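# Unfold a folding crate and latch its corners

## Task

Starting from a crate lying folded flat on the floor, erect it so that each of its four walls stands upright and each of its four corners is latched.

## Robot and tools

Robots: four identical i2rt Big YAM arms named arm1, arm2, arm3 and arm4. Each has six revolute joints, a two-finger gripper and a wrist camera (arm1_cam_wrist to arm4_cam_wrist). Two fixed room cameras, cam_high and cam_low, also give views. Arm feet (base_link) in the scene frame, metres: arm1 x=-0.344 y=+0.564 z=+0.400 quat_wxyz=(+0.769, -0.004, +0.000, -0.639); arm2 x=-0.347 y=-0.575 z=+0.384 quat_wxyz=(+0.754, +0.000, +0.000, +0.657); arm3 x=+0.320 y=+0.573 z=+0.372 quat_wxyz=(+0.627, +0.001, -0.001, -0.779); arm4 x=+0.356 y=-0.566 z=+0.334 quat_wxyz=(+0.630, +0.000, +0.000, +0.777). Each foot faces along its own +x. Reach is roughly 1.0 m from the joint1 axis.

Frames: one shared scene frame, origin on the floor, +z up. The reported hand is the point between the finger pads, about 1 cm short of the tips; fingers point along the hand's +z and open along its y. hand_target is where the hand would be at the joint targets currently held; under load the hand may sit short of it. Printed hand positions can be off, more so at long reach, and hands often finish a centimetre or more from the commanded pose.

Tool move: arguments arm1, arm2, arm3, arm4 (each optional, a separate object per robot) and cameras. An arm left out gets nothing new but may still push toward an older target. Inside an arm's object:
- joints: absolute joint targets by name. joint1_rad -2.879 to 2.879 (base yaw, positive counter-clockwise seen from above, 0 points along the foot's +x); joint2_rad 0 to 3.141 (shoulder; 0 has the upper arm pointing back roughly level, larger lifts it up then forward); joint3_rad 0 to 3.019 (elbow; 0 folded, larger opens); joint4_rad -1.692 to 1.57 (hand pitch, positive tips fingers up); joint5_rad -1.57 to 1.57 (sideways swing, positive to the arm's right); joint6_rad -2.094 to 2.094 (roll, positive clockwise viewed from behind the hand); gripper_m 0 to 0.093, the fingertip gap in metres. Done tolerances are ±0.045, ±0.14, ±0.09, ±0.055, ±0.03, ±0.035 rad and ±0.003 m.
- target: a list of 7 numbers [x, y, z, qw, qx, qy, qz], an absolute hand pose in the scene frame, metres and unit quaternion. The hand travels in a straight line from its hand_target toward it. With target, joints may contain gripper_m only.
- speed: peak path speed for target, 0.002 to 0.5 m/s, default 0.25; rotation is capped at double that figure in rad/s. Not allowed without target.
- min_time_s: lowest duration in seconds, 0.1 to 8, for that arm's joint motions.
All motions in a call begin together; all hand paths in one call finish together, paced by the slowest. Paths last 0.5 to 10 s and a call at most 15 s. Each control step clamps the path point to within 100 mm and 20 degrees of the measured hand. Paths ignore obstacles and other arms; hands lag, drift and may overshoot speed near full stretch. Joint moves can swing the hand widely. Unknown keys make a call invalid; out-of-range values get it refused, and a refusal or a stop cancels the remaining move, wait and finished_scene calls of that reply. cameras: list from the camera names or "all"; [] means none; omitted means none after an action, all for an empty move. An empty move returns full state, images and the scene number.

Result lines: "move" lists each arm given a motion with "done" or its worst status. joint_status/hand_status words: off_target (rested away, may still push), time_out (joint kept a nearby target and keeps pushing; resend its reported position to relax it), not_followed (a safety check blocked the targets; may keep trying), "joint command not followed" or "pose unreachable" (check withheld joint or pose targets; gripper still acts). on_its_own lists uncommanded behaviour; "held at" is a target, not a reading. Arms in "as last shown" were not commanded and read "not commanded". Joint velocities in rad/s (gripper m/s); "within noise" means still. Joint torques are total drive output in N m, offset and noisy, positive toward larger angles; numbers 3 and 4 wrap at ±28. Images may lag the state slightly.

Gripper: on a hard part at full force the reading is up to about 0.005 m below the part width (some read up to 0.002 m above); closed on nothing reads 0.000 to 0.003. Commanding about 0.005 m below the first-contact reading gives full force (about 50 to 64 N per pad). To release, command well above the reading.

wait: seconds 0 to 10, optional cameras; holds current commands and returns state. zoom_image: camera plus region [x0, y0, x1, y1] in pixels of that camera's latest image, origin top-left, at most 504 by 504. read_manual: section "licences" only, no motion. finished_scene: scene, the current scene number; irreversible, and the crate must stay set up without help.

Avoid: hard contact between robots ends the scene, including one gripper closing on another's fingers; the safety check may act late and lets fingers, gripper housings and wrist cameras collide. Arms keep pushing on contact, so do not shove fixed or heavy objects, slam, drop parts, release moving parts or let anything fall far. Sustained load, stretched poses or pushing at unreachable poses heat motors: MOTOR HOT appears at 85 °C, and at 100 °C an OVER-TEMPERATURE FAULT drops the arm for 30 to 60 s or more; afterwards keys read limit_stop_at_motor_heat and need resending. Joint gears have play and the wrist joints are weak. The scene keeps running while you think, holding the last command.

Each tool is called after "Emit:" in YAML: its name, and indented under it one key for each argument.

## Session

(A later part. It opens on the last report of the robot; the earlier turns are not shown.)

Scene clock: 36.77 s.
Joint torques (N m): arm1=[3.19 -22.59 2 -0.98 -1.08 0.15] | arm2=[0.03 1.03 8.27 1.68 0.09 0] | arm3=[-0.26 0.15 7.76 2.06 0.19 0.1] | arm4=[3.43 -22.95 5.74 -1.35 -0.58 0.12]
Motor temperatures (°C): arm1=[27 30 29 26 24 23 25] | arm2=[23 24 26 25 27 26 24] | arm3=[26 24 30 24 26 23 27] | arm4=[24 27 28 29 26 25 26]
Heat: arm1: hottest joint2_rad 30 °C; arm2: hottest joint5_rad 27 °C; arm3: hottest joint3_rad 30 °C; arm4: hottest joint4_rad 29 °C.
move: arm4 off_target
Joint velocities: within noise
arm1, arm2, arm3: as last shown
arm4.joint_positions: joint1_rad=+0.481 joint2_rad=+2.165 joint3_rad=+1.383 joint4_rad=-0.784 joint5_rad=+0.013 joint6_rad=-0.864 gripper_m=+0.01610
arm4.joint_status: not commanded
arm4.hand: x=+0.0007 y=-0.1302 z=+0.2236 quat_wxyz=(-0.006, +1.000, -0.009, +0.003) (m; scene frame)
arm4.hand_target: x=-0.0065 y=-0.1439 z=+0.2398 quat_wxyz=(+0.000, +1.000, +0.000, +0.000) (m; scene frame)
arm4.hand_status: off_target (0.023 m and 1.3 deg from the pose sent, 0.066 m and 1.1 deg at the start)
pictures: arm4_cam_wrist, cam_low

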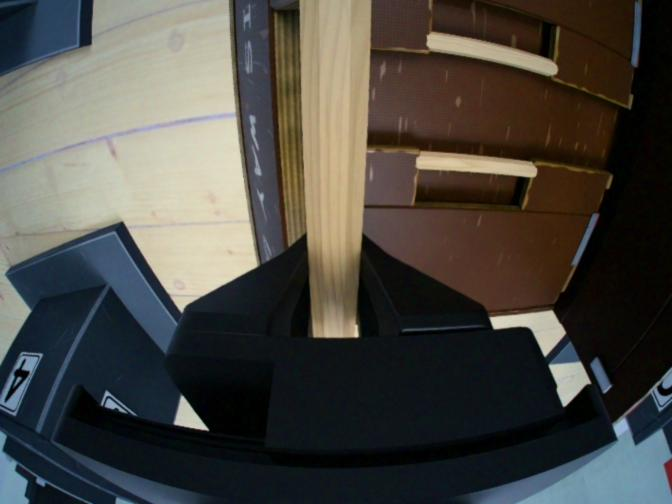

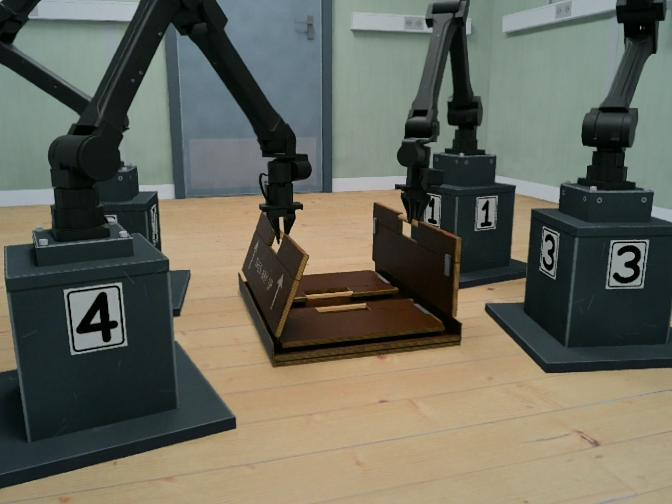

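Emit:
move:
  arm4: {"target":[-0.006,-0.18,0.243,0,1,0,0],"speed":0.1}

Emit:
move:
  arm4: {"target":[-0.006,-0.215,0.245,0,1,0,0],"speed":0.08}
  arm2: {"target":[-0.09,-0.06,0.34,0,0.7071,-0.7071,0],"speed":0.35,"joints":{"gripper_m":0.047}}

Emit:
move:
  arm4: {"target":[-0.006,-0.237,0.248,0,1,0,0],"speed":0.06}
  arm2: {"target":[-0.083,0.02,0.11,0,0.7071,-0.7071,0],"speed":0.25}
  cameras: ["arm4_cam_wrist","cam_low","arm2_cam_wrist","cam_high"]

Scene clock: 39.67 s.
Joint torques (N m): arm1=[2.9 -22.01 1.96 -0.88 -1.08 0.16] | arm2=[-0.09 1.08 8.28 1.68 0.09 0] | arm3=[-0.38 -0.15 7.68 2.1 0.2 0.08] | arm4=[4.07 -21.66 5 -1.69 -1 0.22]
Motor temperatures (°C): arm1=[27 30 29 26 24 23 26] | arm2=[23 24 26 25 27 26 24] | arm3=[26 24 30 24 26 23 27] | arm4=[24 28 28 29 26 25 27]
Heat: arm1: hottest joint2_rad 30 °C; arm2: hottest joint5_rad 27 °C; arm3: hottest joint3_rad 30 °C; arm4: hottest joint4_rad 29 °C.
move: arm4 off_target
Joint velocities: within noise
arm1.joint_positions: joint1_rad=+0.619 joint2_rad=+2.113 joint3_rad=+1.094 joint4_rad=-0.506 joint5_rad=+0.022 joint6_rad=-0.736 gripper_m=+0.01667
arm1.joint_status: not commanded
arm1.hand: x=+0.0024 y=+0.2224 z=+0.2469 quat_wxyz=(-0.006, -0.016, -1.000, +0.027) (m; scene frame)
arm1.hand_target: x=+0.0022 y=+0.2531 z=+0.2498 quat_wxyz=(+0.001, -0.001, -1.000, +0.001) (m; scene frame)
arm1.hand_status: not commanded
arm2, arm3: as last shown
arm4.joint_positions: joint1_rad=+0.516 joint2_rad=+2.107 joint3_rad=+1.297 joint4_rad=-0.735 joint5_rad=+0.027 joint6_rad=-0.829 gripper_m=+0.01608
arm4.joint_status: not commanded
arm4.hand: x=-0.0003 y=-0.1554 z=+0.2315 quat_wxyz=(-0.019, +1.000, -0.009, +0.001) (m; scene frame)
arm4.hand_target: x=-0.0063 y=-0.1788 z=+0.2426 quat_wxyz=(-0.001, +1.000, +0.000, +0.000) (m; scene frame)
arm4.hand_status: off_target (0.028 m and 2.4 deg from the pose sent, 0.054 m and 1.3 deg at the start)
pictures: none

Scene clock: 42.20 s.
Joint torques (N m): arm1=[3.02 -22.12 2.02 -0.9 -1.04 0.11] | arm2=[-0.03 -12.16 6.98 0.51 0 -0.01] | arm3=[-1.08 -0.32 7.72 1.98 0.21 0.11] | arm4=[4.31 -20.19 4.72 -1.52 -1.12 0.26]
Motor temperatures (°C): arm1=[27 30 29 26 24 23 26] | arm2=[23 24 26 25 27 26 24] | arm3=[26 24 30 24 26 23 27] | arm4=[24 28 28 29 26 25 27]
Heat: arm1: hottest joint2_rad 30 °C; arm2: hottest joint5_rad 27 °C; arm3: hottest joint3_rad 30 °C; arm4: hottest joint4_rad 29 °C.
move: arm2 not_followed; arm4 off_target
Joint velocities: within noise
arm1, arm3: as last shown
arm2.joint_positions: joint1_rad=-0.310 joint2_rad=+1.475 joint3_rad=+0.978 joint4_rad=-0.864 joint5_rad=+0.021 joint6_rad=-0.394 gripper_m=+0.04713
arm2.joint_status: all done
arm2.on_its_own: joint1_rad is held at -0.319, not at its first target -0.187; joint2_rad is held at +1.463, not at its first target +0.599; joint3_rad is held at +0.978, not at its first target +1.336; joint4_rad is held at -0.865, not at its first target -1.284; joint5_rad is held at +0.012, not at its first target +0.240; joint6_rad is held at -0.394, not at its first target -0.242
arm2.hand: x=-0.1529 y=-0.1795 z=+0.4738 quat_wxyz=(-0.102, +0.684, -0.722, -0.028) (m; scene frame)
arm2.hand_target: x=-0.1529 y=-0.1794 z=+0.4739 quat_wxyz=(-0.102, +0.684, -0.722, -0.028) (m; scene frame)
arm2.hand_status: not_followed (0.190 m and 12.5 deg from the pose sent, 0.653 m and 59.2 deg at the start; pose on its path clipped on 23 of 76 steps)
arm4.joint_positions: joint1_rad=+0.559 joint2_rad=+2.052 joint3_rad=+1.211 joint4_rad=-0.703 joint5_rad=+0.030 joint6_rad=-0.786 gripper_m=+0.01640
arm4.joint_status: not commanded
arm4.hand: x=-0.0001 y=-0.1885 z=+0.2371 quat_wxyz=(-0.020, +1.000, -0.009, +0.001) (m; scene frame)
arm4.hand_target: x=-0.0050 y=-0.2140 z=+0.2443 quat_wxyz=(+0.000, +1.000, +0.000, +0.001) (m; scene frame)
arm4.hand_status: off_target (0.028 m and 2.6 deg from the pose sent, 0.061 m and 2.4 deg at the start)
pictures: none
pose unreachable (arm2 arm): on one or more control steps of this call this arm could not follow its commanded pose, so it was not sent that pose on those steps. On the call's last step it was still not sent that pose. It may still have moved: this result reports where it is.
cause: moving toward the commanded pose would bring a part of the arm too close to another arm (this arm's fingers and the arm4 arm's wrist (the part past joint 4), at the place that arm is still heading or pushing toward).

Scene clock: 44.47 s.
Joint torques (N m): arm1=[3.19 -22.71 2.03 -0.84 -1.06 0.15] | arm2=[-0.09 -13.92 6.48 0.54 -0.01 -0.03] | arm3=[-1.2 0.32 7.97 2.03 0.2 0.11] | arm4=[5.42 -20.72 3.69 -2.07 -1.27 0.32]
Motor temperatures (°C): arm1=[27 30 29 26 24 23 26] | arm2=[23 24 26 25 27 26 24] | arm3=[26 24 30 24 26 23 27] | arm4=[24 28 28 29 27 25 27]
Heat: arm1: hottest joint2_rad 30 °C; arm2: hottest joint5_rad 27 °C; arm3: hottest joint3_rad 30 °C; arm4: hottest joint4_rad 29 °C.
move: arm2 not_followed; arm4 off_target
Joint velocities: within noise
arm1, arm3: as last shown
arm2.joint_positions: joint1_rad=-0.310 joint2_rad=+1.593 joint3_rad=+0.961 joint4_rad=-0.791 joint5_rad=+0.021 joint6_rad=-0.394 gripper_m=+0.04713
arm2.joint_status: not commanded
arm2.on_its_own: joint1_rad is held at -0.319, not at its first target -0.187; joint2_rad is held at +1.581, not at its first target +0.599; joint3_rad is held at +0.966, not at its first target +1.336; joint4_rad is held at -0.791, not at its first target -1.284; joint5_rad is held at +0.012, not at its first target +0.240; joint6_rad is held at -0.394, not at its first target -0.242
arm2.hand: x=-0.1518 y=-0.1773 z=+0.4212 quat_wxyz=(-0.073, +0.686, -0.724, -0.017) (m; scene frame)
arm2.hand_target: x=-0.1507 y=-0.1750 z=+0.4230 quat_wxyz=(-0.076, +0.686, -0.724, -0.018) (m; scene frame)
arm2.hand_status: not_followed (0.375 m and 9.2 deg from the pose sent, 0.421 m and 12.5 deg at the start; pose on its path clipped on 47 of 67 steps)
arm4.joint_positions: joint1_rad=+0.574 joint2_rad=+2.032 joint3_rad=+1.176 joint4_rad=-0.672 joint5_rad=+0.036 joint6_rad=-0.771 gripper_m=+0.01644
arm4.joint_status: not commanded
arm4.hand: x=-0.0004 y=-0.1980 z=+0.2380 quat_wxyz=(-0.028, +1.000, -0.010, -0.003) (m; scene frame)
arm4.hand_target: x=-0.0051 y=-0.2342 z=+0.2472 quat_wxyz=(-0.001, +1.000, +0.004, +0.001) (m; scene frame)
arm4.hand_status: off_target (0.041 m and 3.4 deg from the pose sent, 0.050 m and 2.6 deg at the start)
pictures: arm2_cam_wrist, arm4_cam_wrist, cam_high, cam_low
pose unreachable (arm2 arm): on one or more control steps of this call this arm could not follow its commanded pose, so it was not sent that pose on those steps. On the call's last step it was still not sent that pose. It may still have moved: this result reports where it is.
cause: moving toward the commanded pose would bring a part of the arm too close to another arm (this arm's fingers and the arm4 arm's wrist (the part past joint 4), along the way the arms are being sent, or toward where that arm still pushes).

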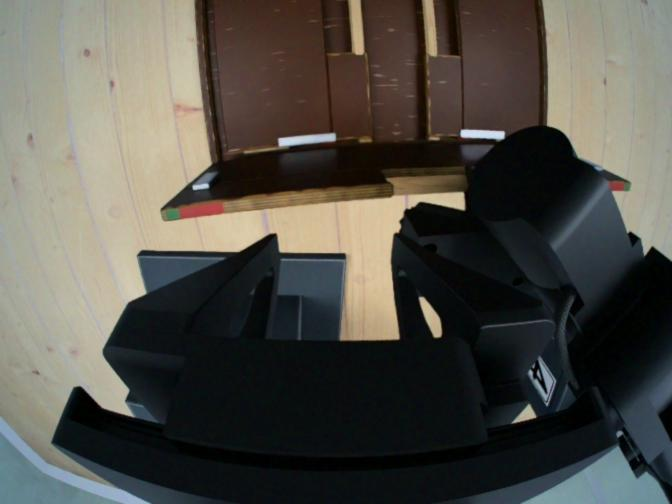

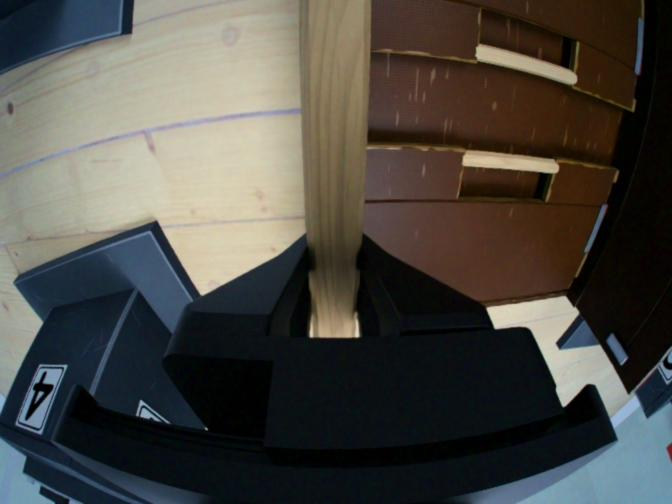

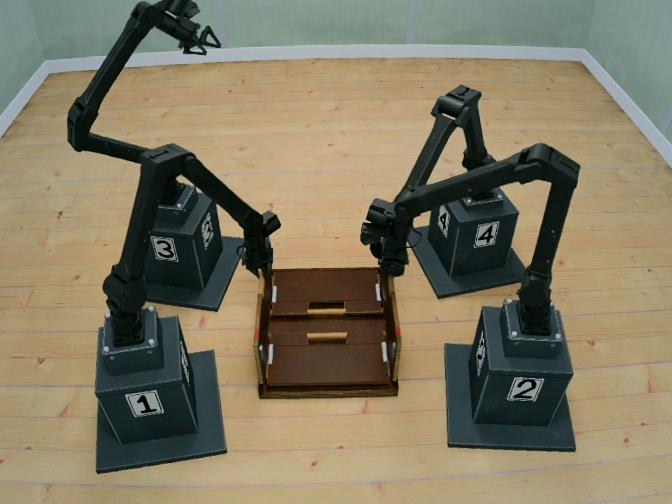

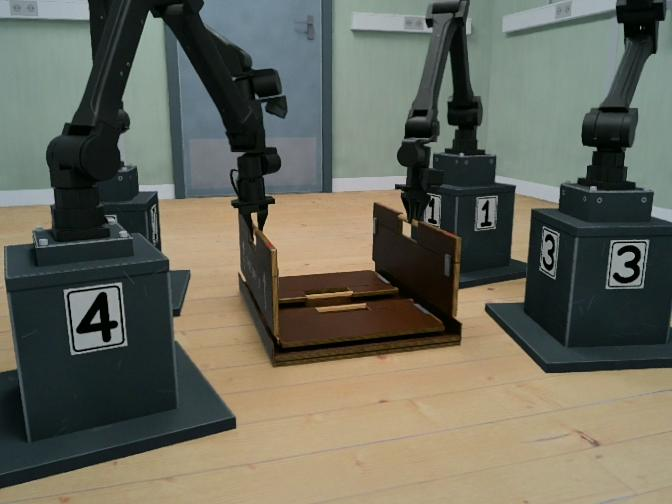

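Emit:
move:
  arm2: {"target":[-0.25,-0.18,0.48,0,0.7071,-0.7071,0],"speed":0.25}

Emit:
move:
  arm2: {"target":[-0.12,0.01,0.36,0,0.7071,-0.7071,0],"speed":0.35}

Emit:
move:
  arm2: {"target":[-0.083,0.028,0.11,0,0.7071,-0.7071,0],"speed":0.25}
  cameras: ["arm2_cam_wrist","cam_high"]

Scene clock: 47.10 s.
Joint torques (N m): arm1=[2.37 -22.71 1.89 -0.85 -1.09 0.16] | arm2=[0.03 -14.51 9.22 -0.12 -0.01 0.07] | arm3=[-0.79 -0.21 7.8 2.09 0.18 0.07] | arm4=[5.42 -20.72 3.7 -2.07 -1.27 0.32]
Motor temperatures (°C): arm1=[27 31 29 26 24 23 26] | arm2=[23 24 26 25 27 26 24] | arm3=[26 24 30 24 26 23 27] | arm4=[24 28 28 29 27 25 27]
Heat: arm1: hottest joint2_rad 31 °C; arm2: hottest joint5_rad 27 °C; arm3: hottest joint3_rad 30 °C; arm4: hottest joint4_rad 29 °C.
move: arm2 off_target
Joint velocities: within noise
arm1, arm3, arm4: as last shown
arm2.joint_positions: joint1_rad=-0.114 joint2_rad=+1.521 joint3_rad=+1.001 joint4_rad=-1.104 joint5_rad=+0.001 joint6_rad=-0.251 gripper_m=+0.04713
arm2.joint_status: not commanded
arm2.hand: x=-0.2499 y=-0.1982 z=+0.4591 quat_wxyz=(+0.022, +0.707, -0.707, +0.014) (m; scene frame)
arm2.hand_target: x=-0.2466 y=-0.1818 z=+0.4803 quat_wxyz=(+0.000, +0.705, -0.709, +0.001) (m; scene frame)
arm2.hand_status: off_target (0.028 m and 3.0 deg from the pose sent, 0.114 m and 9.2 deg at the start)
pictures: none

Scene clock: 48.87 s.
Joint torques (N m): arm1=[2.55 -22.24 1.92 -0.91 -1.07 0.18] | arm2=[-0.21 -22.01 9.21 -0.09 -0.14 -0.13] | arm3=[-0.26 -0.21 7.83 2.06 0.21 0.1] | arm4=[5.42 -20.72 3.7 -2.07 -1.27 0.32]
Motor temperatures (°C): arm1=[27 31 29 26 24 23 26] | arm2=[23 24 26 24 27 26 24] | arm3=[26 24 30 24 26 23 27] | arm4=[24 29 28 29 27 25 27]
Heat: arm1: hottest joint2_rad 31 °C; arm2: hottest joint5_rad 27 °C; arm3: hottest joint3_rad 30 °C; arm4: hottest joint2_rad 29 °C.
move: arm2 off_target
Joint velocities: within noise
arm1, arm4: as last shown
arm2.joint_positions: joint1_rad=-0.227 joint2_rad=+2.159 joint3_rad=+1.625 joint4_rad=-1.062 joint5_rad=+0.001 joint6_rad=-0.352 gripper_m=+0.04713
arm2.joint_status: not commanded
arm2.hand: x=-0.1288 y=-0.0042 z=+0.3502 quat_wxyz=(+0.011, +0.703, -0.711, +0.006) (m; scene frame)
arm2.hand_target: x=-0.1218 y=+0.0092 z=+0.3588 quat_wxyz=(+0.000, +0.705, -0.709, -0.001) (m; scene frame)
arm2.hand_status: off_target (0.019 m and 1.5 deg from the pose sent, 0.265 m and 3.0 deg at the start)
arm3.joint_positions: joint1_rad=+0.868 joint2_rad=+0.636 joint3_rad=+1.401 joint4_rad=-1.459 joint5_rad=+0.267 joint6_rad=-0.464 gripper_m=+0.09396
arm3.joint_status: not commanded
arm3.hand: x=+0.4150 y=+0.3713 z=+0.8920 quat_wxyz=(-0.249, -0.258, -0.861, +0.361) (m; scene frame)
arm3.hand_target: x=+0.4139 y=+0.3728 z=+0.9011 quat_wxyz=(-0.257, -0.258, -0.856, +0.367) (m; scene frame)
arm3.hand_status: not commanded
pictures: none

Scene clock: 50.90 s.
Joint torques (N m): arm1=[3.02 -22.24 1.96 -0.9 -1.08 0.13] | arm2=[-1.26 -25.23 7.42 0.43 -0.11 -0.13] | arm3=[-0.73 0.15 7.76 1.98 0.2 0.12] | arm4=[5.42 -20.72 3.7 -2.07 -1.27 0.32]
Motor temperatures (°C): arm1=[27 31 29 26 24 23 26] | arm2=[23 25 26 24 27 26 24] | arm3=[26 24 31 24 26 23 27] | arm4=[24 29 28 29 27 25 27]
Heat: arm1: hottest joint2_rad 31 °C; arm2: hottest joint5_rad 27 °C; arm3: hottest joint3_rad 31 °C; arm4: hottest joint2_rad 29 °C.
move: arm2 off_target
Joint velocities: within noise
arm1, arm3, arm4: as last shown
arm2.joint_positions: joint1_rad=-0.272 joint2_rad=+2.657 joint3_rad=+1.826 joint4_rad=-0.780 joint5_rad=+0.001 joint6_rad=-0.403 gripper_m=+0.04713
arm2.joint_status: not commanded
arm2.hand: x=-0.0936 y=+0.0086 z=+0.1012 quat_wxyz=(+0.018, +0.705, -0.709, +0.008) (m; scene frame)
arm2.hand_target: x=-0.0826 y=+0.0249 z=+0.1103 quat_wxyz=(+0.000, +0.706, -0.708, +0.000) (m; scene frame)
arm2.hand_status: off_target (0.024 m and 2.3 deg from the pose sent, 0.247 m and 1.5 deg at the start)
pictures: arm2_cam_wrist, cam_high

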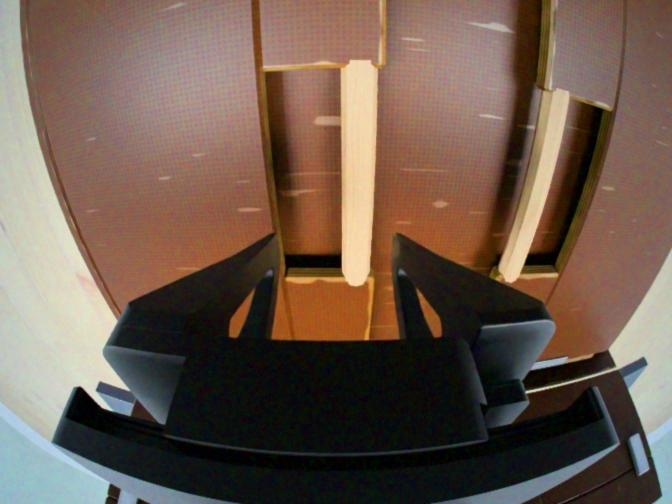

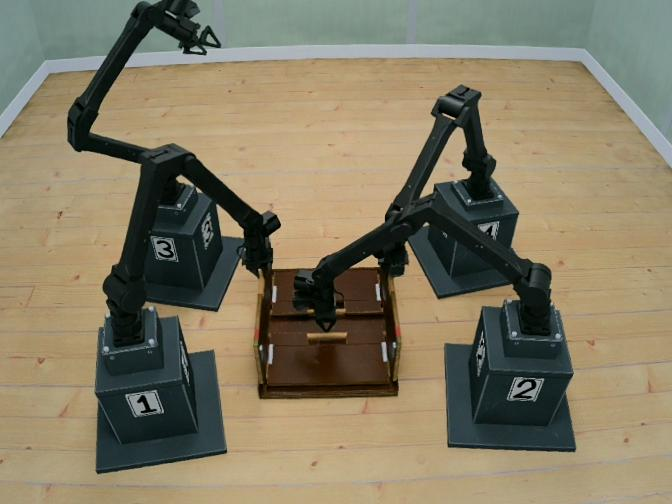

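Emit:
move:
  arm2: {"target":[-0.07,0.026,0.065,0,0.7071,-0.7071,0],"speed":0.15}
  cameras: ["arm2_cam_wrist"]

Scene clock: 53.40 s.
Joint torques (N m): arm1=[2.73 -22.3 2 -0.9 -1.04 0.14] | arm2=[-1.38 -25.58 7.28 0.46 -0.09 -0.12] | arm3=[-0.67 0.26 7.79 2.06 0.23 0.1] | arm4=[5.42 -20.72 3.7 -2.06 -1.27 0.32]
Motor temperatures (°C): arm1=[27 31 29 26 24 23 26] | arm2=[23 25 26 24 27 26 24] | arm3=[26 24 31 24 26 23 27] | arm4=[24 29 28 29 27 25 27]
Heat: arm1: hottest joint2_rad 31 °C; arm2: hottest joint5_rad 27 °C; arm3: hottest joint3_rad 31 °C; arm4: hottest joint2_rad 29 °C.
move: arm2 off_target
Joint velocities: within noise
arm1, arm3, arm4: as last shown
arm2.joint_positions: joint1_rad=-0.287 joint2_rad=+2.763 joint3_rad=+1.915 joint4_rad=-0.762 joint5_rad=+0.001 joint6_rad=-0.423 gripper_m=+0.04713
arm2.joint_status: not commanded
arm2.hand: x=-0.0822 y=+0.0099 z=+0.0575 quat_wxyz=(+0.018, +0.707, -0.707, +0.007) (m; scene frame)
arm2.hand_target: x=-0.0698 y=+0.0250 z=+0.0652 quat_wxyz=(+0.000, +0.707, -0.707, +0.000) (m; scene frame)
arm2.hand_status: off_target (0.022 m and 2.2 deg from the pose sent, 0.047 m and 2.3 deg at the start)
pictures: arm2_cam_wrist

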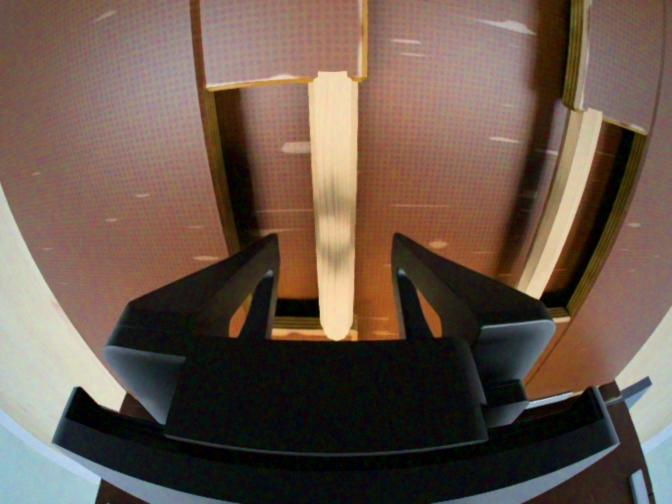

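Emit:
move:
  arm2: {"target":[-0.07,0.026,0.026,0,0.7071,-0.7071,0],"speed":0.12}

Emit:
move:
  arm2: {"joints":{"gripper_m":0.006}}
  cameras: ["arm2_cam_wrist"]

Emit:
move:
  arm2: {"target":[-0.078,0.025,0.09,0,0.7071,-0.7071,0],"speed":0.12}

Emit:
move:
  arm2: {"target":[-0.106,0.023,0.16,0,0.7071,-0.7071,0],"speed":0.12}

Emit:
move:
  arm2: {"target":[-0.157,0.022,0.216,0,0.7071,-0.7071,0],"speed":0.12}

Emit:
move:
  arm2: {"target":[-0.209,0.021,0.24,0,0.7071,-0.7071,0],"speed":0.12}
  cameras: ["arm2_cam_wrist","cam_low"]

Scene clock: 56.73 s.
Joint torques (N m): arm1=[2.84 -22.07 2.14 -0.91 -1.12 0.16] | arm2=[-1.14 -25.41 7.21 0.54 -0.1 -0.11] | arm3=[-0.44 0.09 7.83 2.04 0.21 0.12] | arm4=[5.42 -20.72 3.7 -2.06 -1.27 0.33]
Motor temperatures (°C): arm1=[27 31 29 26 24 23 26] | arm2=[23 26 26 24 27 26 24] | arm3=[26 24 31 24 26 23 27] | arm4=[24 29 28 29 28 25 27]
Heat: arm1: hottest joint2_rad 31 °C; arm2: hottest joint5_rad 27 °C; arm3: hottest joint3_rad 31 °C; arm4: hottest joint2_rad 29 °C.
move: arm2 off_target
Joint velocities: within noise
arm1, arm3, arm4: as last shown
arm2.joint_positions: joint1_rad=-0.286 joint2_rad=+2.848 joint3_rad=+1.987 joint4_rad=-0.745 joint5_rad=+0.002 joint6_rad=-0.426 gripper_m=+0.04713
arm2.joint_status: not commanded
arm2.hand: x=-0.0817 y=+0.0127 z=+0.0223 quat_wxyz=(+0.015, +0.708, -0.706, +0.007) (m; scene frame)
arm2.hand_target: x=-0.0707 y=+0.0263 z=+0.0271 quat_wxyz=(-0.001, +0.709, -0.706, +0.000) (m; scene frame)
arm2.hand_status: off_target (0.018 m and 1.9 deg from the pose sent, 0.037 m and 2.2 deg at the start)
pictures: none

Scene clock: 57.33 s.
Joint torques (N m): arm1=[2.55 -22.42 1.88 -0.88 -1.07 0.14] | arm2=[-0.73 -25.35 7.15 0.54 -0.1 -0.12] | arm3=[0.09 -0.15 7.8 2.03 0.18 0.12] | arm4=[5.42 -20.72 3.7 -2.07 -1.27 0.32]
Motor temperatures (°C): arm1=[27 31 28 26 24 23 26] | arm2=[23 26 26 24 27 26 24] | arm3=[26 24 31 24 26 23 27] | arm4=[24 29 28 29 28 25 27]
Heat: arm1: hottest joint2_rad 31 °C; arm2: hottest joint5_rad 27 °C; arm3: hottest joint3_rad 31 °C; arm4: hottest joint2_rad 29 °C.
move: arm2 off_target
Joint velocities: within noise
arm1.joint_positions: joint1_rad=+0.619 joint2_rad=+2.113 joint3_rad=+1.094 joint4_rad=-0.506 joint5_rad=+0.022 joint6_rad=-0.736 gripper_m=+0.01667
arm1.joint_status: not commanded
arm1.hand: x=+0.0024 y=+0.2224 z=+0.2469 quat_wxyz=(-0.006, -0.016, -1.000, +0.027) (m; scene frame)
arm1.hand_target: x=+0.0022 y=+0.2531 z=+0.2498 quat_wxyz=(+0.001, -0.001, -1.000, +0.001) (m; scene frame)
arm1.hand_status: not commanded
arm2.joint_positions: joint1_rad=-0.286 joint2_rad=+2.848 joint3_rad=+1.987 joint4_rad=-0.745 joint5_rad=+0.002 joint6_rad=-0.430 gripper_m=+0.01693
arm2.joint_status: gripper_m off_target (ended at +0.01696, target +0.00600)
arm2.hand: x=-0.0817 y=+0.0127 z=+0.0223 quat_wxyz=(+0.015, +0.710, -0.704, +0.007) (m; scene frame)
arm2.hand_target: x=-0.0707 y=+0.0261 z=+0.0270 quat_wxyz=(-0.001, +0.710, -0.704, +0.000) (m; scene frame)
arm2.hand_status: not commanded
arm3, arm4: as last shown
pictures: arm2_cam_wrist

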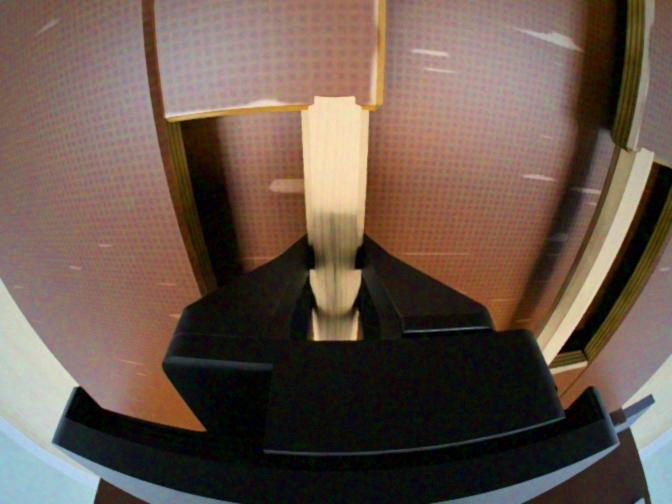

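Scene clock: 58.50 s.
Joint torques (N m): arm1=[2.96 -21.95 2.06 -0.91 -1.06 0.11] | arm2=[0.09 -31.5 3.66 -0.87 -0.67 0.06] | arm3=[-1.08 0.44 7.8 2.14 0.21 0.11] | arm4=[5.42 -20.72 3.7 -2.07 -1.27 0.32]
Motor temperatures (°C): arm1=[27 31 28 26 24 23 26] | arm2=[23 26 26 24 27 26 24] | arm3=[26 24 31 24 26 23 27] | arm4=[24 29 28 29 28 25 27]
Heat: arm1: hottest joint2_rad 31 °C; arm2: hottest joint5_rad 27 °C; arm3: hottest joint3_rad 31 °C; arm4: hottest joint2_rad 29 °C.
move: arm2 off_target
Joint velocities: within noise
arm1, arm3, arm4: as last shown
arm2.joint_positions: joint1_rad=-0.279 joint2_rad=+2.785 joint3_rad=+1.918 joint4_rad=-0.723 joint5_rad=+0.014 joint6_rad=-0.424 gripper_m=+0.01693
arm2.joint_status: not commanded
arm2.hand: x=-0.0840 y=+0.0120 z=+0.0446 quat_wxyz=(+0.006, +0.710, -0.704, +0.010) (m; scene frame)
arm2.hand_target: x=-0.0807 y=+0.0287 z=+0.0867 quat_wxyz=(-0.004, +0.708, -0.706, -0.002) (m; scene frame)
arm2.hand_status: off_target (0.048 m and 1.4 deg from the pose sent, 0.069 m and 2.0 deg at the start)
pictures: none

Scene clock: 59.77 s.
Joint torques (N m): arm1=[2.61 -22.53 1.92 -0.88 -1.07 0.12] | arm2=[0.56 -31.38 4.07 -1.44 -0.6 0.08] | arm3=[-0.79 -0.15 7.88 2.09 0.2 0.11] | arm4=[5.42 -20.72 3.69 -2.07 -1.27 0.32]
Motor temperatures (°C): arm1=[27 31 28 26 24 23 26] | arm2=[23 26 26 24 27 26 24] | arm3=[26 24 31 24 26 23 27] | arm4=[24 30 28 29 28 25 27]
Heat: arm1: hottest joint2_rad 31 °C; arm2: hottest joint5_rad 27 °C; arm3: hottest joint3_rad 31 °C; arm4: hottest joint2_rad 30 °C.
move: arm2 off_target
Joint velocities: within noise
arm1, arm3: as last shown
arm2.joint_positions: joint1_rad=-0.252 joint2_rad=+2.619 joint3_rad=+1.782 joint4_rad=-0.749 joint5_rad=+0.013 joint6_rad=-0.397 gripper_m=+0.01665
arm2.joint_status: not commanded
arm2.hand: x=-0.1034 y=+0.0123 z=+0.1134 quat_wxyz=(+0.004, +0.710, -0.704, +0.009) (m; scene frame)
arm2.hand_target: x=-0.1060 y=+0.0244 z=+0.1572 quat_wxyz=(+0.000, +0.709, -0.705, +0.000) (m; scene frame)
arm2.hand_status: off_target (0.048 m and 1.3 deg from the pose sent, 0.118 m and 1.4 deg at the start)
arm4.joint_positions: joint1_rad=+0.574 joint2_rad=+2.032 joint3_rad=+1.176 joint4_rad=-0.672 joint5_rad=+0.036 joint6_rad=-0.771 gripper_m=+0.01644
arm4.joint_status: not commanded
arm4.hand: x=-0.0004 y=-0.1980 z=+0.2380 quat_wxyz=(-0.028, +1.000, -0.010, -0.003) (m; scene frame)
arm4.hand_target: x=-0.0051 y=-0.2342 z=+0.2472 quat_wxyz=(-0.001, +1.000, +0.004, +0.001) (m; scene frame)
arm4.hand_status: not commanded
pictures: none

Scene clock: 61.07 s.
Joint torques (N m): arm1=[2.49 -21.83 1.99 -0.95 -1.07 0.15] | arm2=[0.79 -30.8 4.18 -1.65 -0.98 0.25] | arm3=[-0.15 -0.26 7.75 2.04 0.2 0.1] | arm4=[5.42 -20.72 3.7 -2.07 -1.27 0.33]
Motor temperatures (°C): arm1=[27 31 28 26 24 23 26] | arm2=[23 26 26 24 27 26 24] | arm3=[26 24 31 24 26 23 27] | arm4=[24 30 28 29 28 25 27]
Heat: arm1: hottest joint2_rad 31 °C; arm2: hottest joint5_rad 27 °C; arm3: hottest joint3_rad 31 °C; arm4: hottest joint2_rad 30 °C.
move: arm2 off_target
Joint velocities: within noise
arm1, arm3, arm4: as last shown
arm2.joint_positions: joint1_rad=-0.190 joint2_rad=+2.479 joint3_rad=+1.667 joint4_rad=-0.769 joint5_rad=+0.024 joint6_rad=-0.332 gripper_m=+0.01665
arm2.joint_status: not commanded
arm2.hand: x=-0.1425 y=+0.0126 z=+0.1689 quat_wxyz=(-0.001, +0.709, -0.705, +0.013) (m; scene frame)
arm2.hand_target: x=-0.1504 y=+0.0212 z=+0.2133 quat_wxyz=(-0.001, +0.704, -0.710, +0.000) (m; scene frame)
arm2.hand_status: off_target (0.050 m and 1.6 deg from the pose sent, 0.116 m and 1.3 deg at the start)
pictures: none

Scene clock: 62.27 s.
Joint torques (N m): arm1=[2.84 -22.12 2.11 -0.8 -1.04 0.11] | arm2=[1.32 -28.34 4.72 -0.91 -0.95 0.23] | arm3=[-0.73 0.09 7.75 1.91 0.21 0.11] | arm4=[5.42 -20.72 3.7 -2.07 -1.27 0.32]
Motor temperatures (°C): arm1=[27 31 28 26 25 23 26] | arm2=[23 27 26 24 27 26 25] | arm3=[26 24 31 24 26 23 27] | arm4=[24 30 28 29 28 25 27]
Heat: arm1: hottest joint2_rad 31 °C; arm2: hottest joint2_rad 27 °C; arm3: hottest joint3_rad 31 °C; arm4: hottest joint2_rad 30 °C.
move: arm2 off_target
Joint velocities: within noise
arm1, arm4: as last shown
arm2.joint_positions: joint1_rad=-0.106 joint2_rad=+2.383 joint3_rad=+1.591 joint4_rad=-0.798 joint5_rad=+0.022 joint6_rad=-0.251 gripper_m=+0.01641
arm2.joint_status: not commanded
arm2.hand: x=-0.1966 y=+0.0133 z=+0.2066 quat_wxyz=(+0.002, +0.710, -0.704, +0.015) (m; scene frame)
arm2.hand_target: x=-0.2082 y=+0.0219 z=+0.2390 quat_wxyz=(+0.000, +0.708, -0.707, +0.000) (m; scene frame)
arm2.hand_status: off_target (0.036 m and 1.8 deg from the pose sent, 0.098 m and 1.6 deg at the start)
arm3.joint_positions: joint1_rad=+0.868 joint2_rad=+0.636 joint3_rad=+1.401 joint4_rad=-1.459 joint5_rad=+0.267 joint6_rad=-0.464 gripper_m=+0.09396
arm3.joint_status: not commanded
arm3.hand: x=+0.4150 y=+0.3713 z=+0.8920 quat_wxyz=(-0.249, -0.258, -0.861, +0.361) (m; scene frame)
arm3.hand_target: x=+0.4139 y=+0.3728 z=+0.9011 quat_wxyz=(-0.257, -0.258, -0.856, +0.367) (m; scene frame)
arm3.hand_status: not commanded
pictures: arm2_cam_wrist, cam_low

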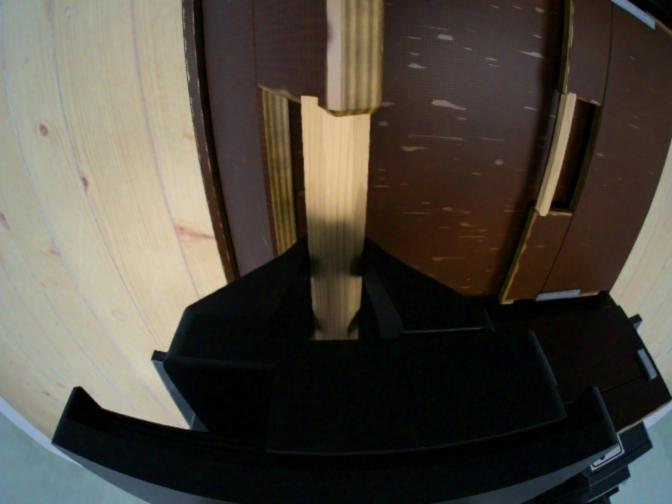

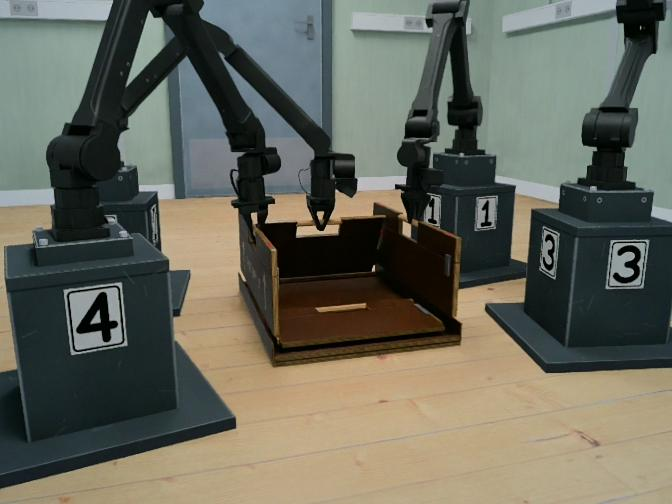

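Emit:
move:
  arm2: {"target":[-0.252,0.021,0.244,0,0.7071,-0.7071,0],"speed":0.1}
  arm1: {"target":[0.003,0.262,0.25,0,0,1,0],"speed":0.06}
  arm4: {"target":[-0.006,-0.246,0.25,0,1,0,0],"speed":0.06}

Emit:
move:
  arm2: {"target":[-0.305,0.023,0.245,0,0.7071,-0.7071,0],"speed":0.08}

Emit:
move:
  arm2: {"target":[-0.345,0.025,0.244,0,0.7071,-0.7071,0],"speed":0.06}
  cameras: ["cam_low","cam_high"]

Emit:
zoom_image:
  camera: "cam_high"
  region: [240, 200, 440, 420]

Scene clock: 65.50 s.
Joint torques (N m): arm1=[3.72 -22.24 1.5 -1.1 -1.09 0.15] | arm2=[2.96 -26.87 4.68 -0.51 -1.1 0.43] | arm3=[-0.62 0.56 7.75 2.06 0.22 0.11] | arm4=[6.18 -21.19 2.96 -2.48 -1.45 0.51]
Motor temperatures (°C): arm1=[27 31 28 26 25 23 26] | arm2=[23 27 26 24 27 26 25] | arm3=[26 24 31 24 26 23 27] | arm4=[24 30 28 29 28 25 27]
Heat: arm1: hottest joint2_rad 31 °C; arm2: hottest joint2_rad 27 °C; arm3: hottest joint3_rad 31 °C; arm4: hottest joint2_rad 30 °C.
move: arm1 off_target; arm2 off_target; arm4 off_target
Joint velocities: within noise
arm1.joint_positions: joint1_rad=+0.619 joint2_rad=+2.110 joint3_rad=+1.086 joint4_rad=-0.491 joint5_rad=+0.023 joint6_rad=-0.733 gripper_m=+0.01667
arm1.joint_status: not commanded
arm1.hand: x=+0.0024 y=+0.2220 z=+0.2469 quat_wxyz=(-0.010, -0.017, -0.999, +0.031) (m; scene frame)
arm1.hand_target: x=+0.0020 y=+0.2590 z=+0.2493 quat_wxyz=(+0.001, +0.001, -1.000, +0.001) (m; scene frame)
arm1.hand_status: off_target (0.040 m and 4.2 deg from the pose sent, 0.040 m and 3.6 deg at the start)
arm2.joint_positions: joint1_rad=-0.055 joint2_rad=+2.346 joint3_rad=+1.556 joint4_rad=-0.800 joint5_rad=+0.027 joint6_rad=-0.199 gripper_m=+0.01626
arm2.joint_status: not commanded
arm2.hand: x=-0.2273 y=+0.0125 z=+0.2187 quat_wxyz=(+0.000, +0.710, -0.704, +0.017) (m; scene frame)
arm2.hand_target: x=-0.2510 y=+0.0203 z=+0.2423 quat_wxyz=(+0.001, +0.707, -0.707, +0.001) (m; scene frame)
arm2.hand_status: off_target (0.036 m and 1.9 deg from the pose sent, 0.067 m and 1.8 deg at the start)
arm3: as last shown
arm4.joint_positions: joint1_rad=+0.577 joint2_rad=+2.027 joint3_rad=+1.165 joint4_rad=-0.655 joint5_rad=+0.042 joint6_rad=-0.766 gripper_m=+0.01644
arm4.joint_status: not commanded
arm4.hand: x=-0.0003 y=-0.1987 z=+0.2377 quat_wxyz=(-0.034, +0.999, -0.010, -0.005) (m; scene frame)
arm4.hand_target: x=-0.0046 y=-0.2428 z=+0.2477 quat_wxyz=(-0.001, +1.000, +0.000, +0.002) (m; scene frame)
arm4.hand_status: off_target (0.049 m and 4.1 deg from the pose sent, 0.050 m and 3.4 deg at the start)
pictures: none

Scene clock: 66.70 s.
Joint torques (N m): arm1=[3.66 -22.71 1.66 -1.22 -1.11 0.17] | arm2=[6.07 -25.93 4.79 -0.2 -1.88 0.77] | arm3=[-0.62 0.32 7.73 2.03 0.23 0.12] | arm4=[6.18 -21.25 2.95 -2.48 -1.45 0.51]
Motor temperatures (°C): arm1=[27 31 28 26 25 23 26] | arm2=[23 27 26 24 27 26 25] | arm3=[26 24 31 24 26 23 27] | arm4=[24 30 28 29 28 25 27]
Heat: arm1: hottest joint2_rad 31 °C; arm2: hottest joint2_rad 27 °C; arm3: hottest joint3_rad 31 °C; arm4: hottest joint2_rad 30 °C.
move: arm2 off_target
Joint velocities: within noise
arm1, arm3, arm4: as last shown
arm2.joint_positions: joint1_rad=-0.005 joint2_rad=+2.326 joint3_rad=+1.536 joint4_rad=-0.800 joint5_rad=+0.044 joint6_rad=-0.144 gripper_m=+0.01627
arm2.joint_status: not commanded
arm2.hand: x=-0.2549 y=+0.0129 z=+0.2250 quat_wxyz=(-0.006, +0.708, -0.706, +0.023) (m; scene frame)
arm2.hand_target: x=-0.3030 y=+0.0218 z=+0.2437 quat_wxyz=(+0.001, +0.708, -0.706, +0.001) (m; scene frame)
arm2.hand_status: off_target (0.055 m and 2.8 deg from the pose sent, 0.083 m and 1.9 deg at the start)
pictures: none

Scene clock: 67.90 s.
Joint torques (N m): arm1=[4.31 -22.24 1.63 -1.14 -1.13 0.19] | arm2=[5.54 -25.11 5.42 -0.05 -2.46 0.7] | arm3=[-0.73 -0.09 7.86 2.03 0.21 0.11] | arm4=[6.18 -21.19 2.95 -2.48 -1.45 0.51]
Motor temperatures (°C): arm1=[27 31 28 26 25 23 26] | arm2=[23 27 26 24 28 26 25] | arm3=[26 24 31 24 26 23 27] | arm4=[24 30 28 29 28 25 27]
Heat: arm1: hottest joint2_rad 31 °C; arm2: hottest joint5_rad 28 °C; arm3: hottest joint3_rad 31 °C; arm4: hottest joint2_rad 30 °C.
move: arm2 off_target
Joint velocities: within noise
arm1, arm3, arm4: as last shown
arm1.hand_target: x=+0.0020 y=+0.2590 z=+0.2493 quat_wxyz=(+0.000, +0.001, -1.000, +0.001) (m; scene frame)
arm2.joint_positions: joint1_rad=+0.067 joint2_rad=+2.318 joint3_rad=+1.529 joint4_rad=-0.814 joint5_rad=+0.059 joint6_rad=-0.071 gripper_m=+0.01627
arm2.joint_status: not commanded
arm2.hand: x=-0.2952 y=+0.0127 z=+0.2275 quat_wxyz=(-0.007, +0.708, -0.705, +0.033) (m; scene frame)
arm2.hand_target: x=-0.3424 y=+0.0218 z=+0.2435 quat_wxyz=(+0.004, +0.708, -0.706, +0.004) (m; scene frame)
arm2.hand_status: off_target (0.054 m and 3.9 deg from the pose sent, 0.093 m and 2.8 deg at the start)
pictures: cam_high, cam_low

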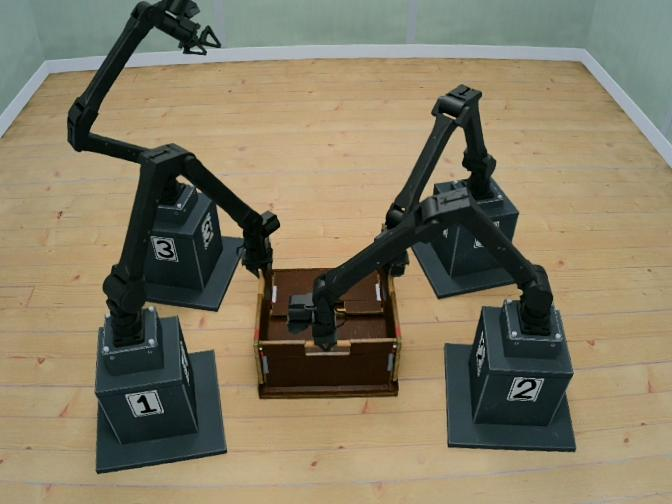

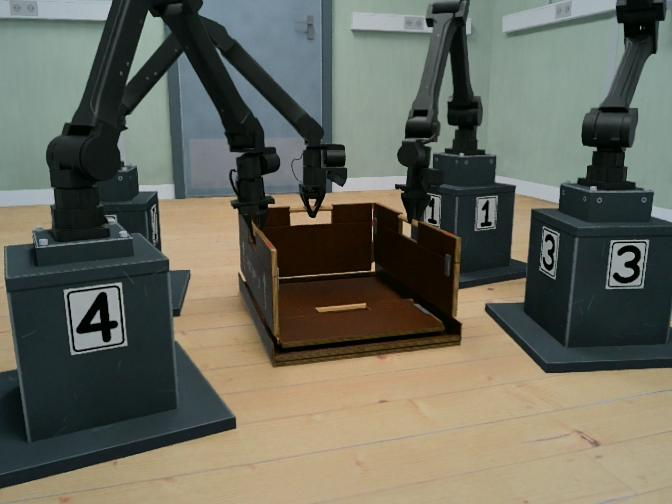

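Scaled by 2.291 from the camera's 672x504 image, which has a finer 960x720 frame.

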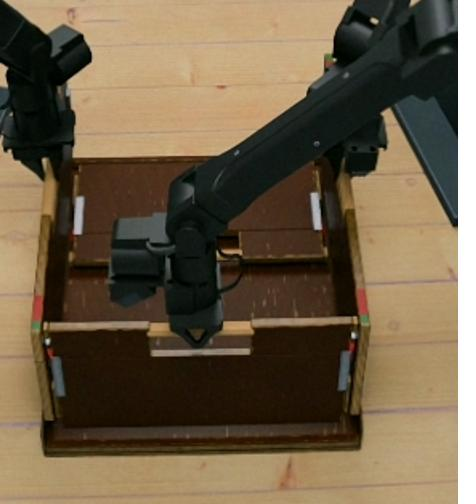

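Emit:
move:
  arm2: {"target":[-0.37,0.025,0.243,0,0.7071,-0.7071,0],"speed":0.06}

Emit:
move:
  arm2: {"target":[-0.29,0.02,0.238,0,0.7071,-0.7071,0],"speed":0.1}
  arm1: {"target":[0.003,0.223,0.256,0,0,1,0],"speed":0.06}
  arm4: {"target":[-0.006,-0.195,0.246,0,1,0,0],"speed":0.06}

Emit:
move:
  arm2: {"joints":{"gripper_m":0.038}}
  arm1: {"joints":{"gripper_m":0.035}}
  arm4: {"joints":{"gripper_m":0.038}}
  cameras: ["arm1_cam_wrist","arm2_cam_wrist","arm4_cam_wrist","cam_high"]

Scene clock: 70.30 s.
Joint torques (N m): arm1=[3.25 -22.36 1.52 -1.11 -1.12 0.18] | arm2=[9 -25.11 5.08 0.34 -2.52 1.08] | arm3=[-0.73 0.73 7.8 2.02 0.2 0.11] | arm4=[6.18 -21.19 2.95 -2.48 -1.45 0.51]
Motor temperatures (°C): arm1=[27 31 28 26 25 23 26] | arm2=[23 28 26 24 28 26 25] | arm3=[26 24 31 24 26 23 27] | arm4=[24 30 27 29 28 25 27]
Heat: arm1: hottest joint2_rad 31 °C; arm2: hottest joint2_rad 28 °C; arm3: hottest joint3_rad 31 °C; arm4: hottest joint2_rad 30 °C.
move: arm2 off_target
Joint velocities: within noise
arm1, arm3, arm4: as last shown
arm2.joint_positions: joint1_rad=+0.069 joint2_rad=+2.318 joint3_rad=+1.529 joint4_rad=-0.814 joint5_rad=+0.060 joint6_rad=-0.067 gripper_m=+0.01627
arm2.joint_status: not commanded
arm2.hand: x=-0.2958 y=+0.0127 z=+0.2275 quat_wxyz=(-0.008, +0.707, -0.707, +0.034) (m; scene frame)
arm2.hand_target: x=-0.3665 y=+0.0215 z=+0.2421 quat_wxyz=(+0.002, +0.709, -0.705, +0.002) (m; scene frame)
arm2.hand_status: off_target (0.077 m and 4.0 deg from the pose sent, 0.077 m and 3.9 deg at the start)
pictures: none

Scene clock: 71.70 s.
Joint torques (N m): arm1=[-1.03 -21.19 5.42 -1.62 -0.82 -0.18] | arm2=[-0.91 -24.53 5.04 0.76 -1.2 -0.07] | arm3=[-0.73 0.32 7.86 2.15 0.2 0.09] | arm4=[1.73 -17.73 9.24 -2.26 -1.04 -0.09]
Motor temperatures (°C): arm1=[27 31 28 26 25 23 26] | arm2=[23 28 26 24 28 26 25] | arm3=[26 24 31 24 26 23 27] | arm4=[24 30 27 29 28 25 27]
Heat: arm1: hottest joint2_rad 31 °C; arm2: hottest joint2_rad 28 °C; arm3: hottest joint3_rad 31 °C; arm4: hottest joint2_rad 30 °C.
move: arm1 off_target; arm2 off_target; arm4 off_target
Joint velocities: within noise
arm1.joint_positions: joint1_rad=+0.614 joint2_rad=+2.119 joint3_rad=+1.112 joint4_rad=-0.535 joint5_rad=+0.013 joint6_rad=-0.745 gripper_m=+0.01667
arm1.joint_status: not commanded
arm1.hand: x=+0.0031 y=+0.2208 z=+0.2477 quat_wxyz=(-0.003, -0.013, -1.000, +0.017) (m; scene frame)
arm1.hand_target: x=+0.0035 y=+0.2236 z=+0.2557 quat_wxyz=(-0.001, -0.001, -1.000, +0.000) (m; scene frame)
arm1.hand_status: off_target (0.009 m and 2.5 deg from the pose sent, 0.009 m and 4.2 deg at the start)
arm2.joint_positions: joint1_rad=+0.053 joint2_rad=+2.318 joint3_rad=+1.529 joint4_rad=-0.811 joint5_rad=+0.027 joint6_rad=-0.090 gripper_m=+0.01627
arm2.joint_status: not commanded
arm2.hand: x=-0.2926 y=+0.0131 z=+0.2273 quat_wxyz=(+0.002, +0.710, -0.704, +0.020) (m; scene frame)
arm2.hand_target: x=-0.2911 y=+0.0207 z=+0.2380 quat_wxyz=(+0.000, +0.707, -0.707, -0.001) (m; scene frame)
arm2.hand_status: off_target (0.013 m and 2.3 deg from the pose sent, 0.014 m and 4.0 deg at the start)
arm3: as last shown
arm4.joint_positions: joint1_rad=+0.567 joint2_rad=+2.045 joint3_rad=+1.202 joint4_rad=-0.709 joint5_rad=+0.025 joint6_rad=-0.777 gripper_m=+0.01644
arm4.joint_status: not commanded
arm4.hand: x=+0.0000 y=-0.1954 z=+0.2377 quat_wxyz=(-0.016, +1.000, -0.010, +0.002) (m; scene frame)
arm4.hand_target: x=-0.0058 y=-0.1959 z=+0.2453 quat_wxyz=(+0.001, +1.000, -0.001, +0.000) (m; scene frame)
arm4.hand_status: off_target (0.010 m and 2.1 deg from the pose sent, 0.011 m and 4.1 deg at the start)
pictures: none

Scene clock: 72.40 s.
Joint torques (N m): arm1=[-0.85 -20.66 5.26 -0.16 -0.08 0.03] | arm2=[-0.79 -24.47 5.46 0.65 -0.1 -0.08] | arm3=[-0.67 -0.5 7.88 2.02 0.23 0.09] | arm4=[2.2 -17.49 8.9 -0.61 -0.23 -0.1]
Motor temperatures (°C): arm1=[27 31 28 26 25 23 26] | arm2=[23 28 26 24 28 26 25] | arm3=[26 24 31 24 26 23 27] | arm4=[24 30 28 29 28 25 27]
Heat: arm1: hottest joint2_rad 31 °C; arm2: hottest joint2_rad 28 °C; arm3: hottest joint3_rad 31 °C; arm4: hottest joint2_rad 30 °C.
move: arm1 done; arm2 done; arm4 done
Joint velocities: within noise
arm1.joint_positions: joint1_rad=+0.613 joint2_rad=+2.111 joint3_rad=+1.114 joint4_rad=-0.584 joint5_rad=-0.006 joint6_rad=-0.771 gripper_m=+0.03495
arm1.joint_status: all done
arm1.hand: x=-0.0017 y=+0.2290 z=+0.2514 quat_wxyz=(+0.005, -0.001, -1.000, -0.003) (m; scene frame)
arm1.hand_target: x=+0.0016 y=+0.2254 z=+0.2555 quat_wxyz=(+0.003, +0.004, -1.000, -0.003) (m; scene frame)
arm1.hand_status: not commanded
arm2.joint_positions: joint1_rad=+0.050 joint2_rad=+2.318 joint3_rad=+1.521 joint4_rad=-0.809 joint5_rad=+0.001 joint6_rad=-0.090 gripper_m=+0.03787
arm2.joint_status: all done
arm2.hand: x=-0.2956 y=+0.0097 z=+0.2252 quat_wxyz=(+0.013, +0.708, -0.706, +0.012) (m; scene frame)
arm2.hand_target: x=-0.2903 y=+0.0199 z=+0.2377 quat_wxyz=(+0.000, +0.707, -0.707, +0.000) (m; scene frame)
arm2.hand_status: not commanded
arm3: as last shown
arm4.joint_positions: joint1_rad=+0.567 joint2_rad=+2.042 joint3_rad=+1.207 joint4_rad=-0.756 joint5_rad=+0.000 joint6_rad=-0.777 gripper_m=+0.03794
arm4.joint_status: all done
arm4.hand: x=+0.0030 y=-0.2045 z=+0.2403 quat_wxyz=(+0.007, +1.000, -0.010, +0.007) (m; scene frame)
arm4.hand_target: x=-0.0053 y=-0.1969 z=+0.2464 quat_wxyz=(+0.003, +1.000, -0.001, +0.001) (m; scene frame)
arm4.hand_status: not commanded
pictures: arm1_cam_wrist, arm2_cam_wrist, arm4_cam_wrist, cam_high

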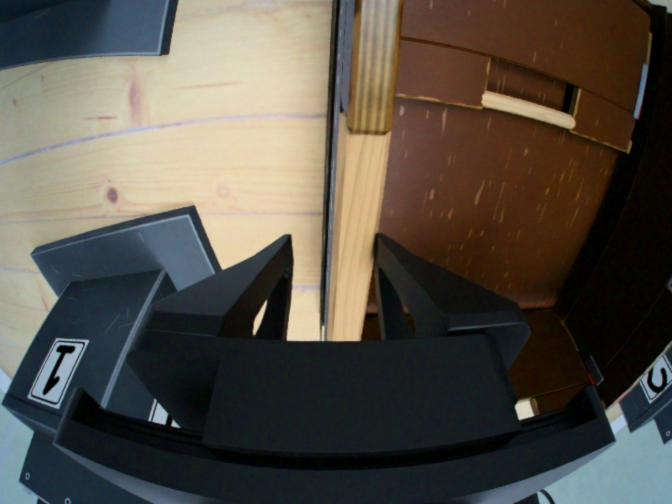

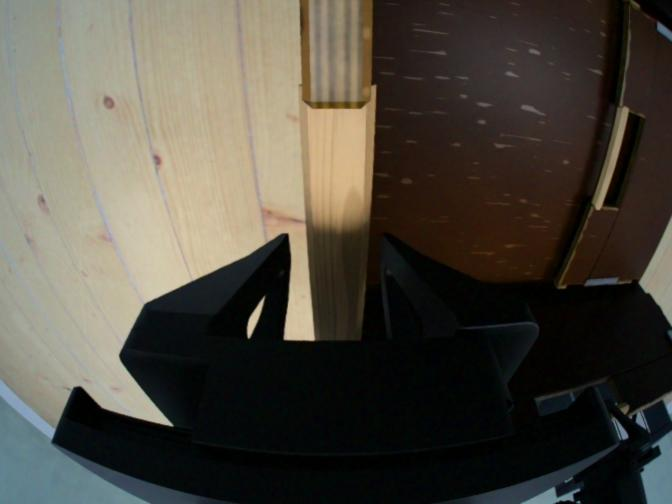

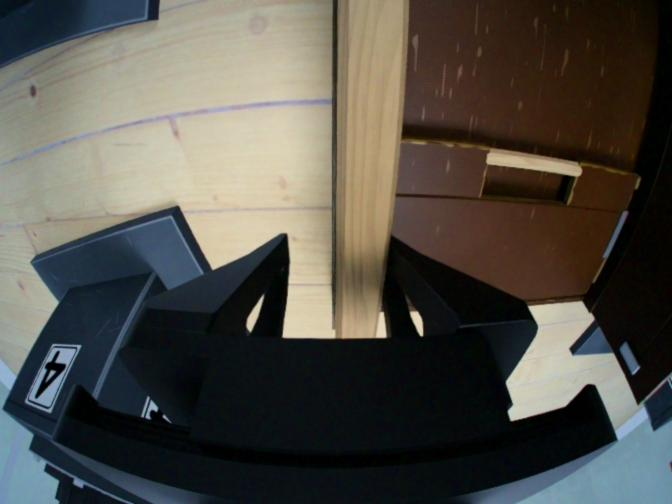

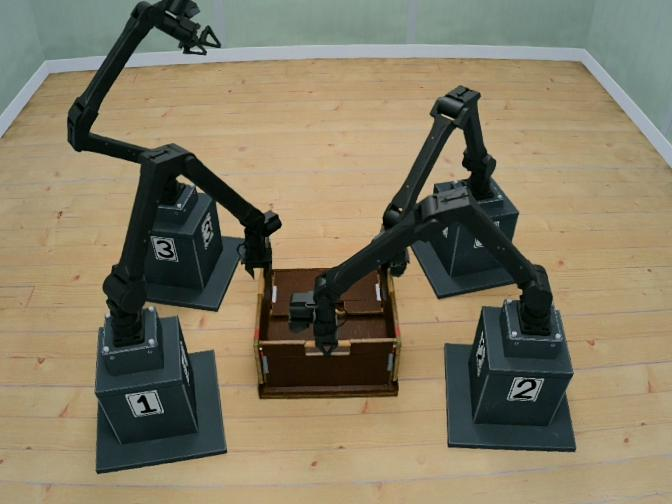

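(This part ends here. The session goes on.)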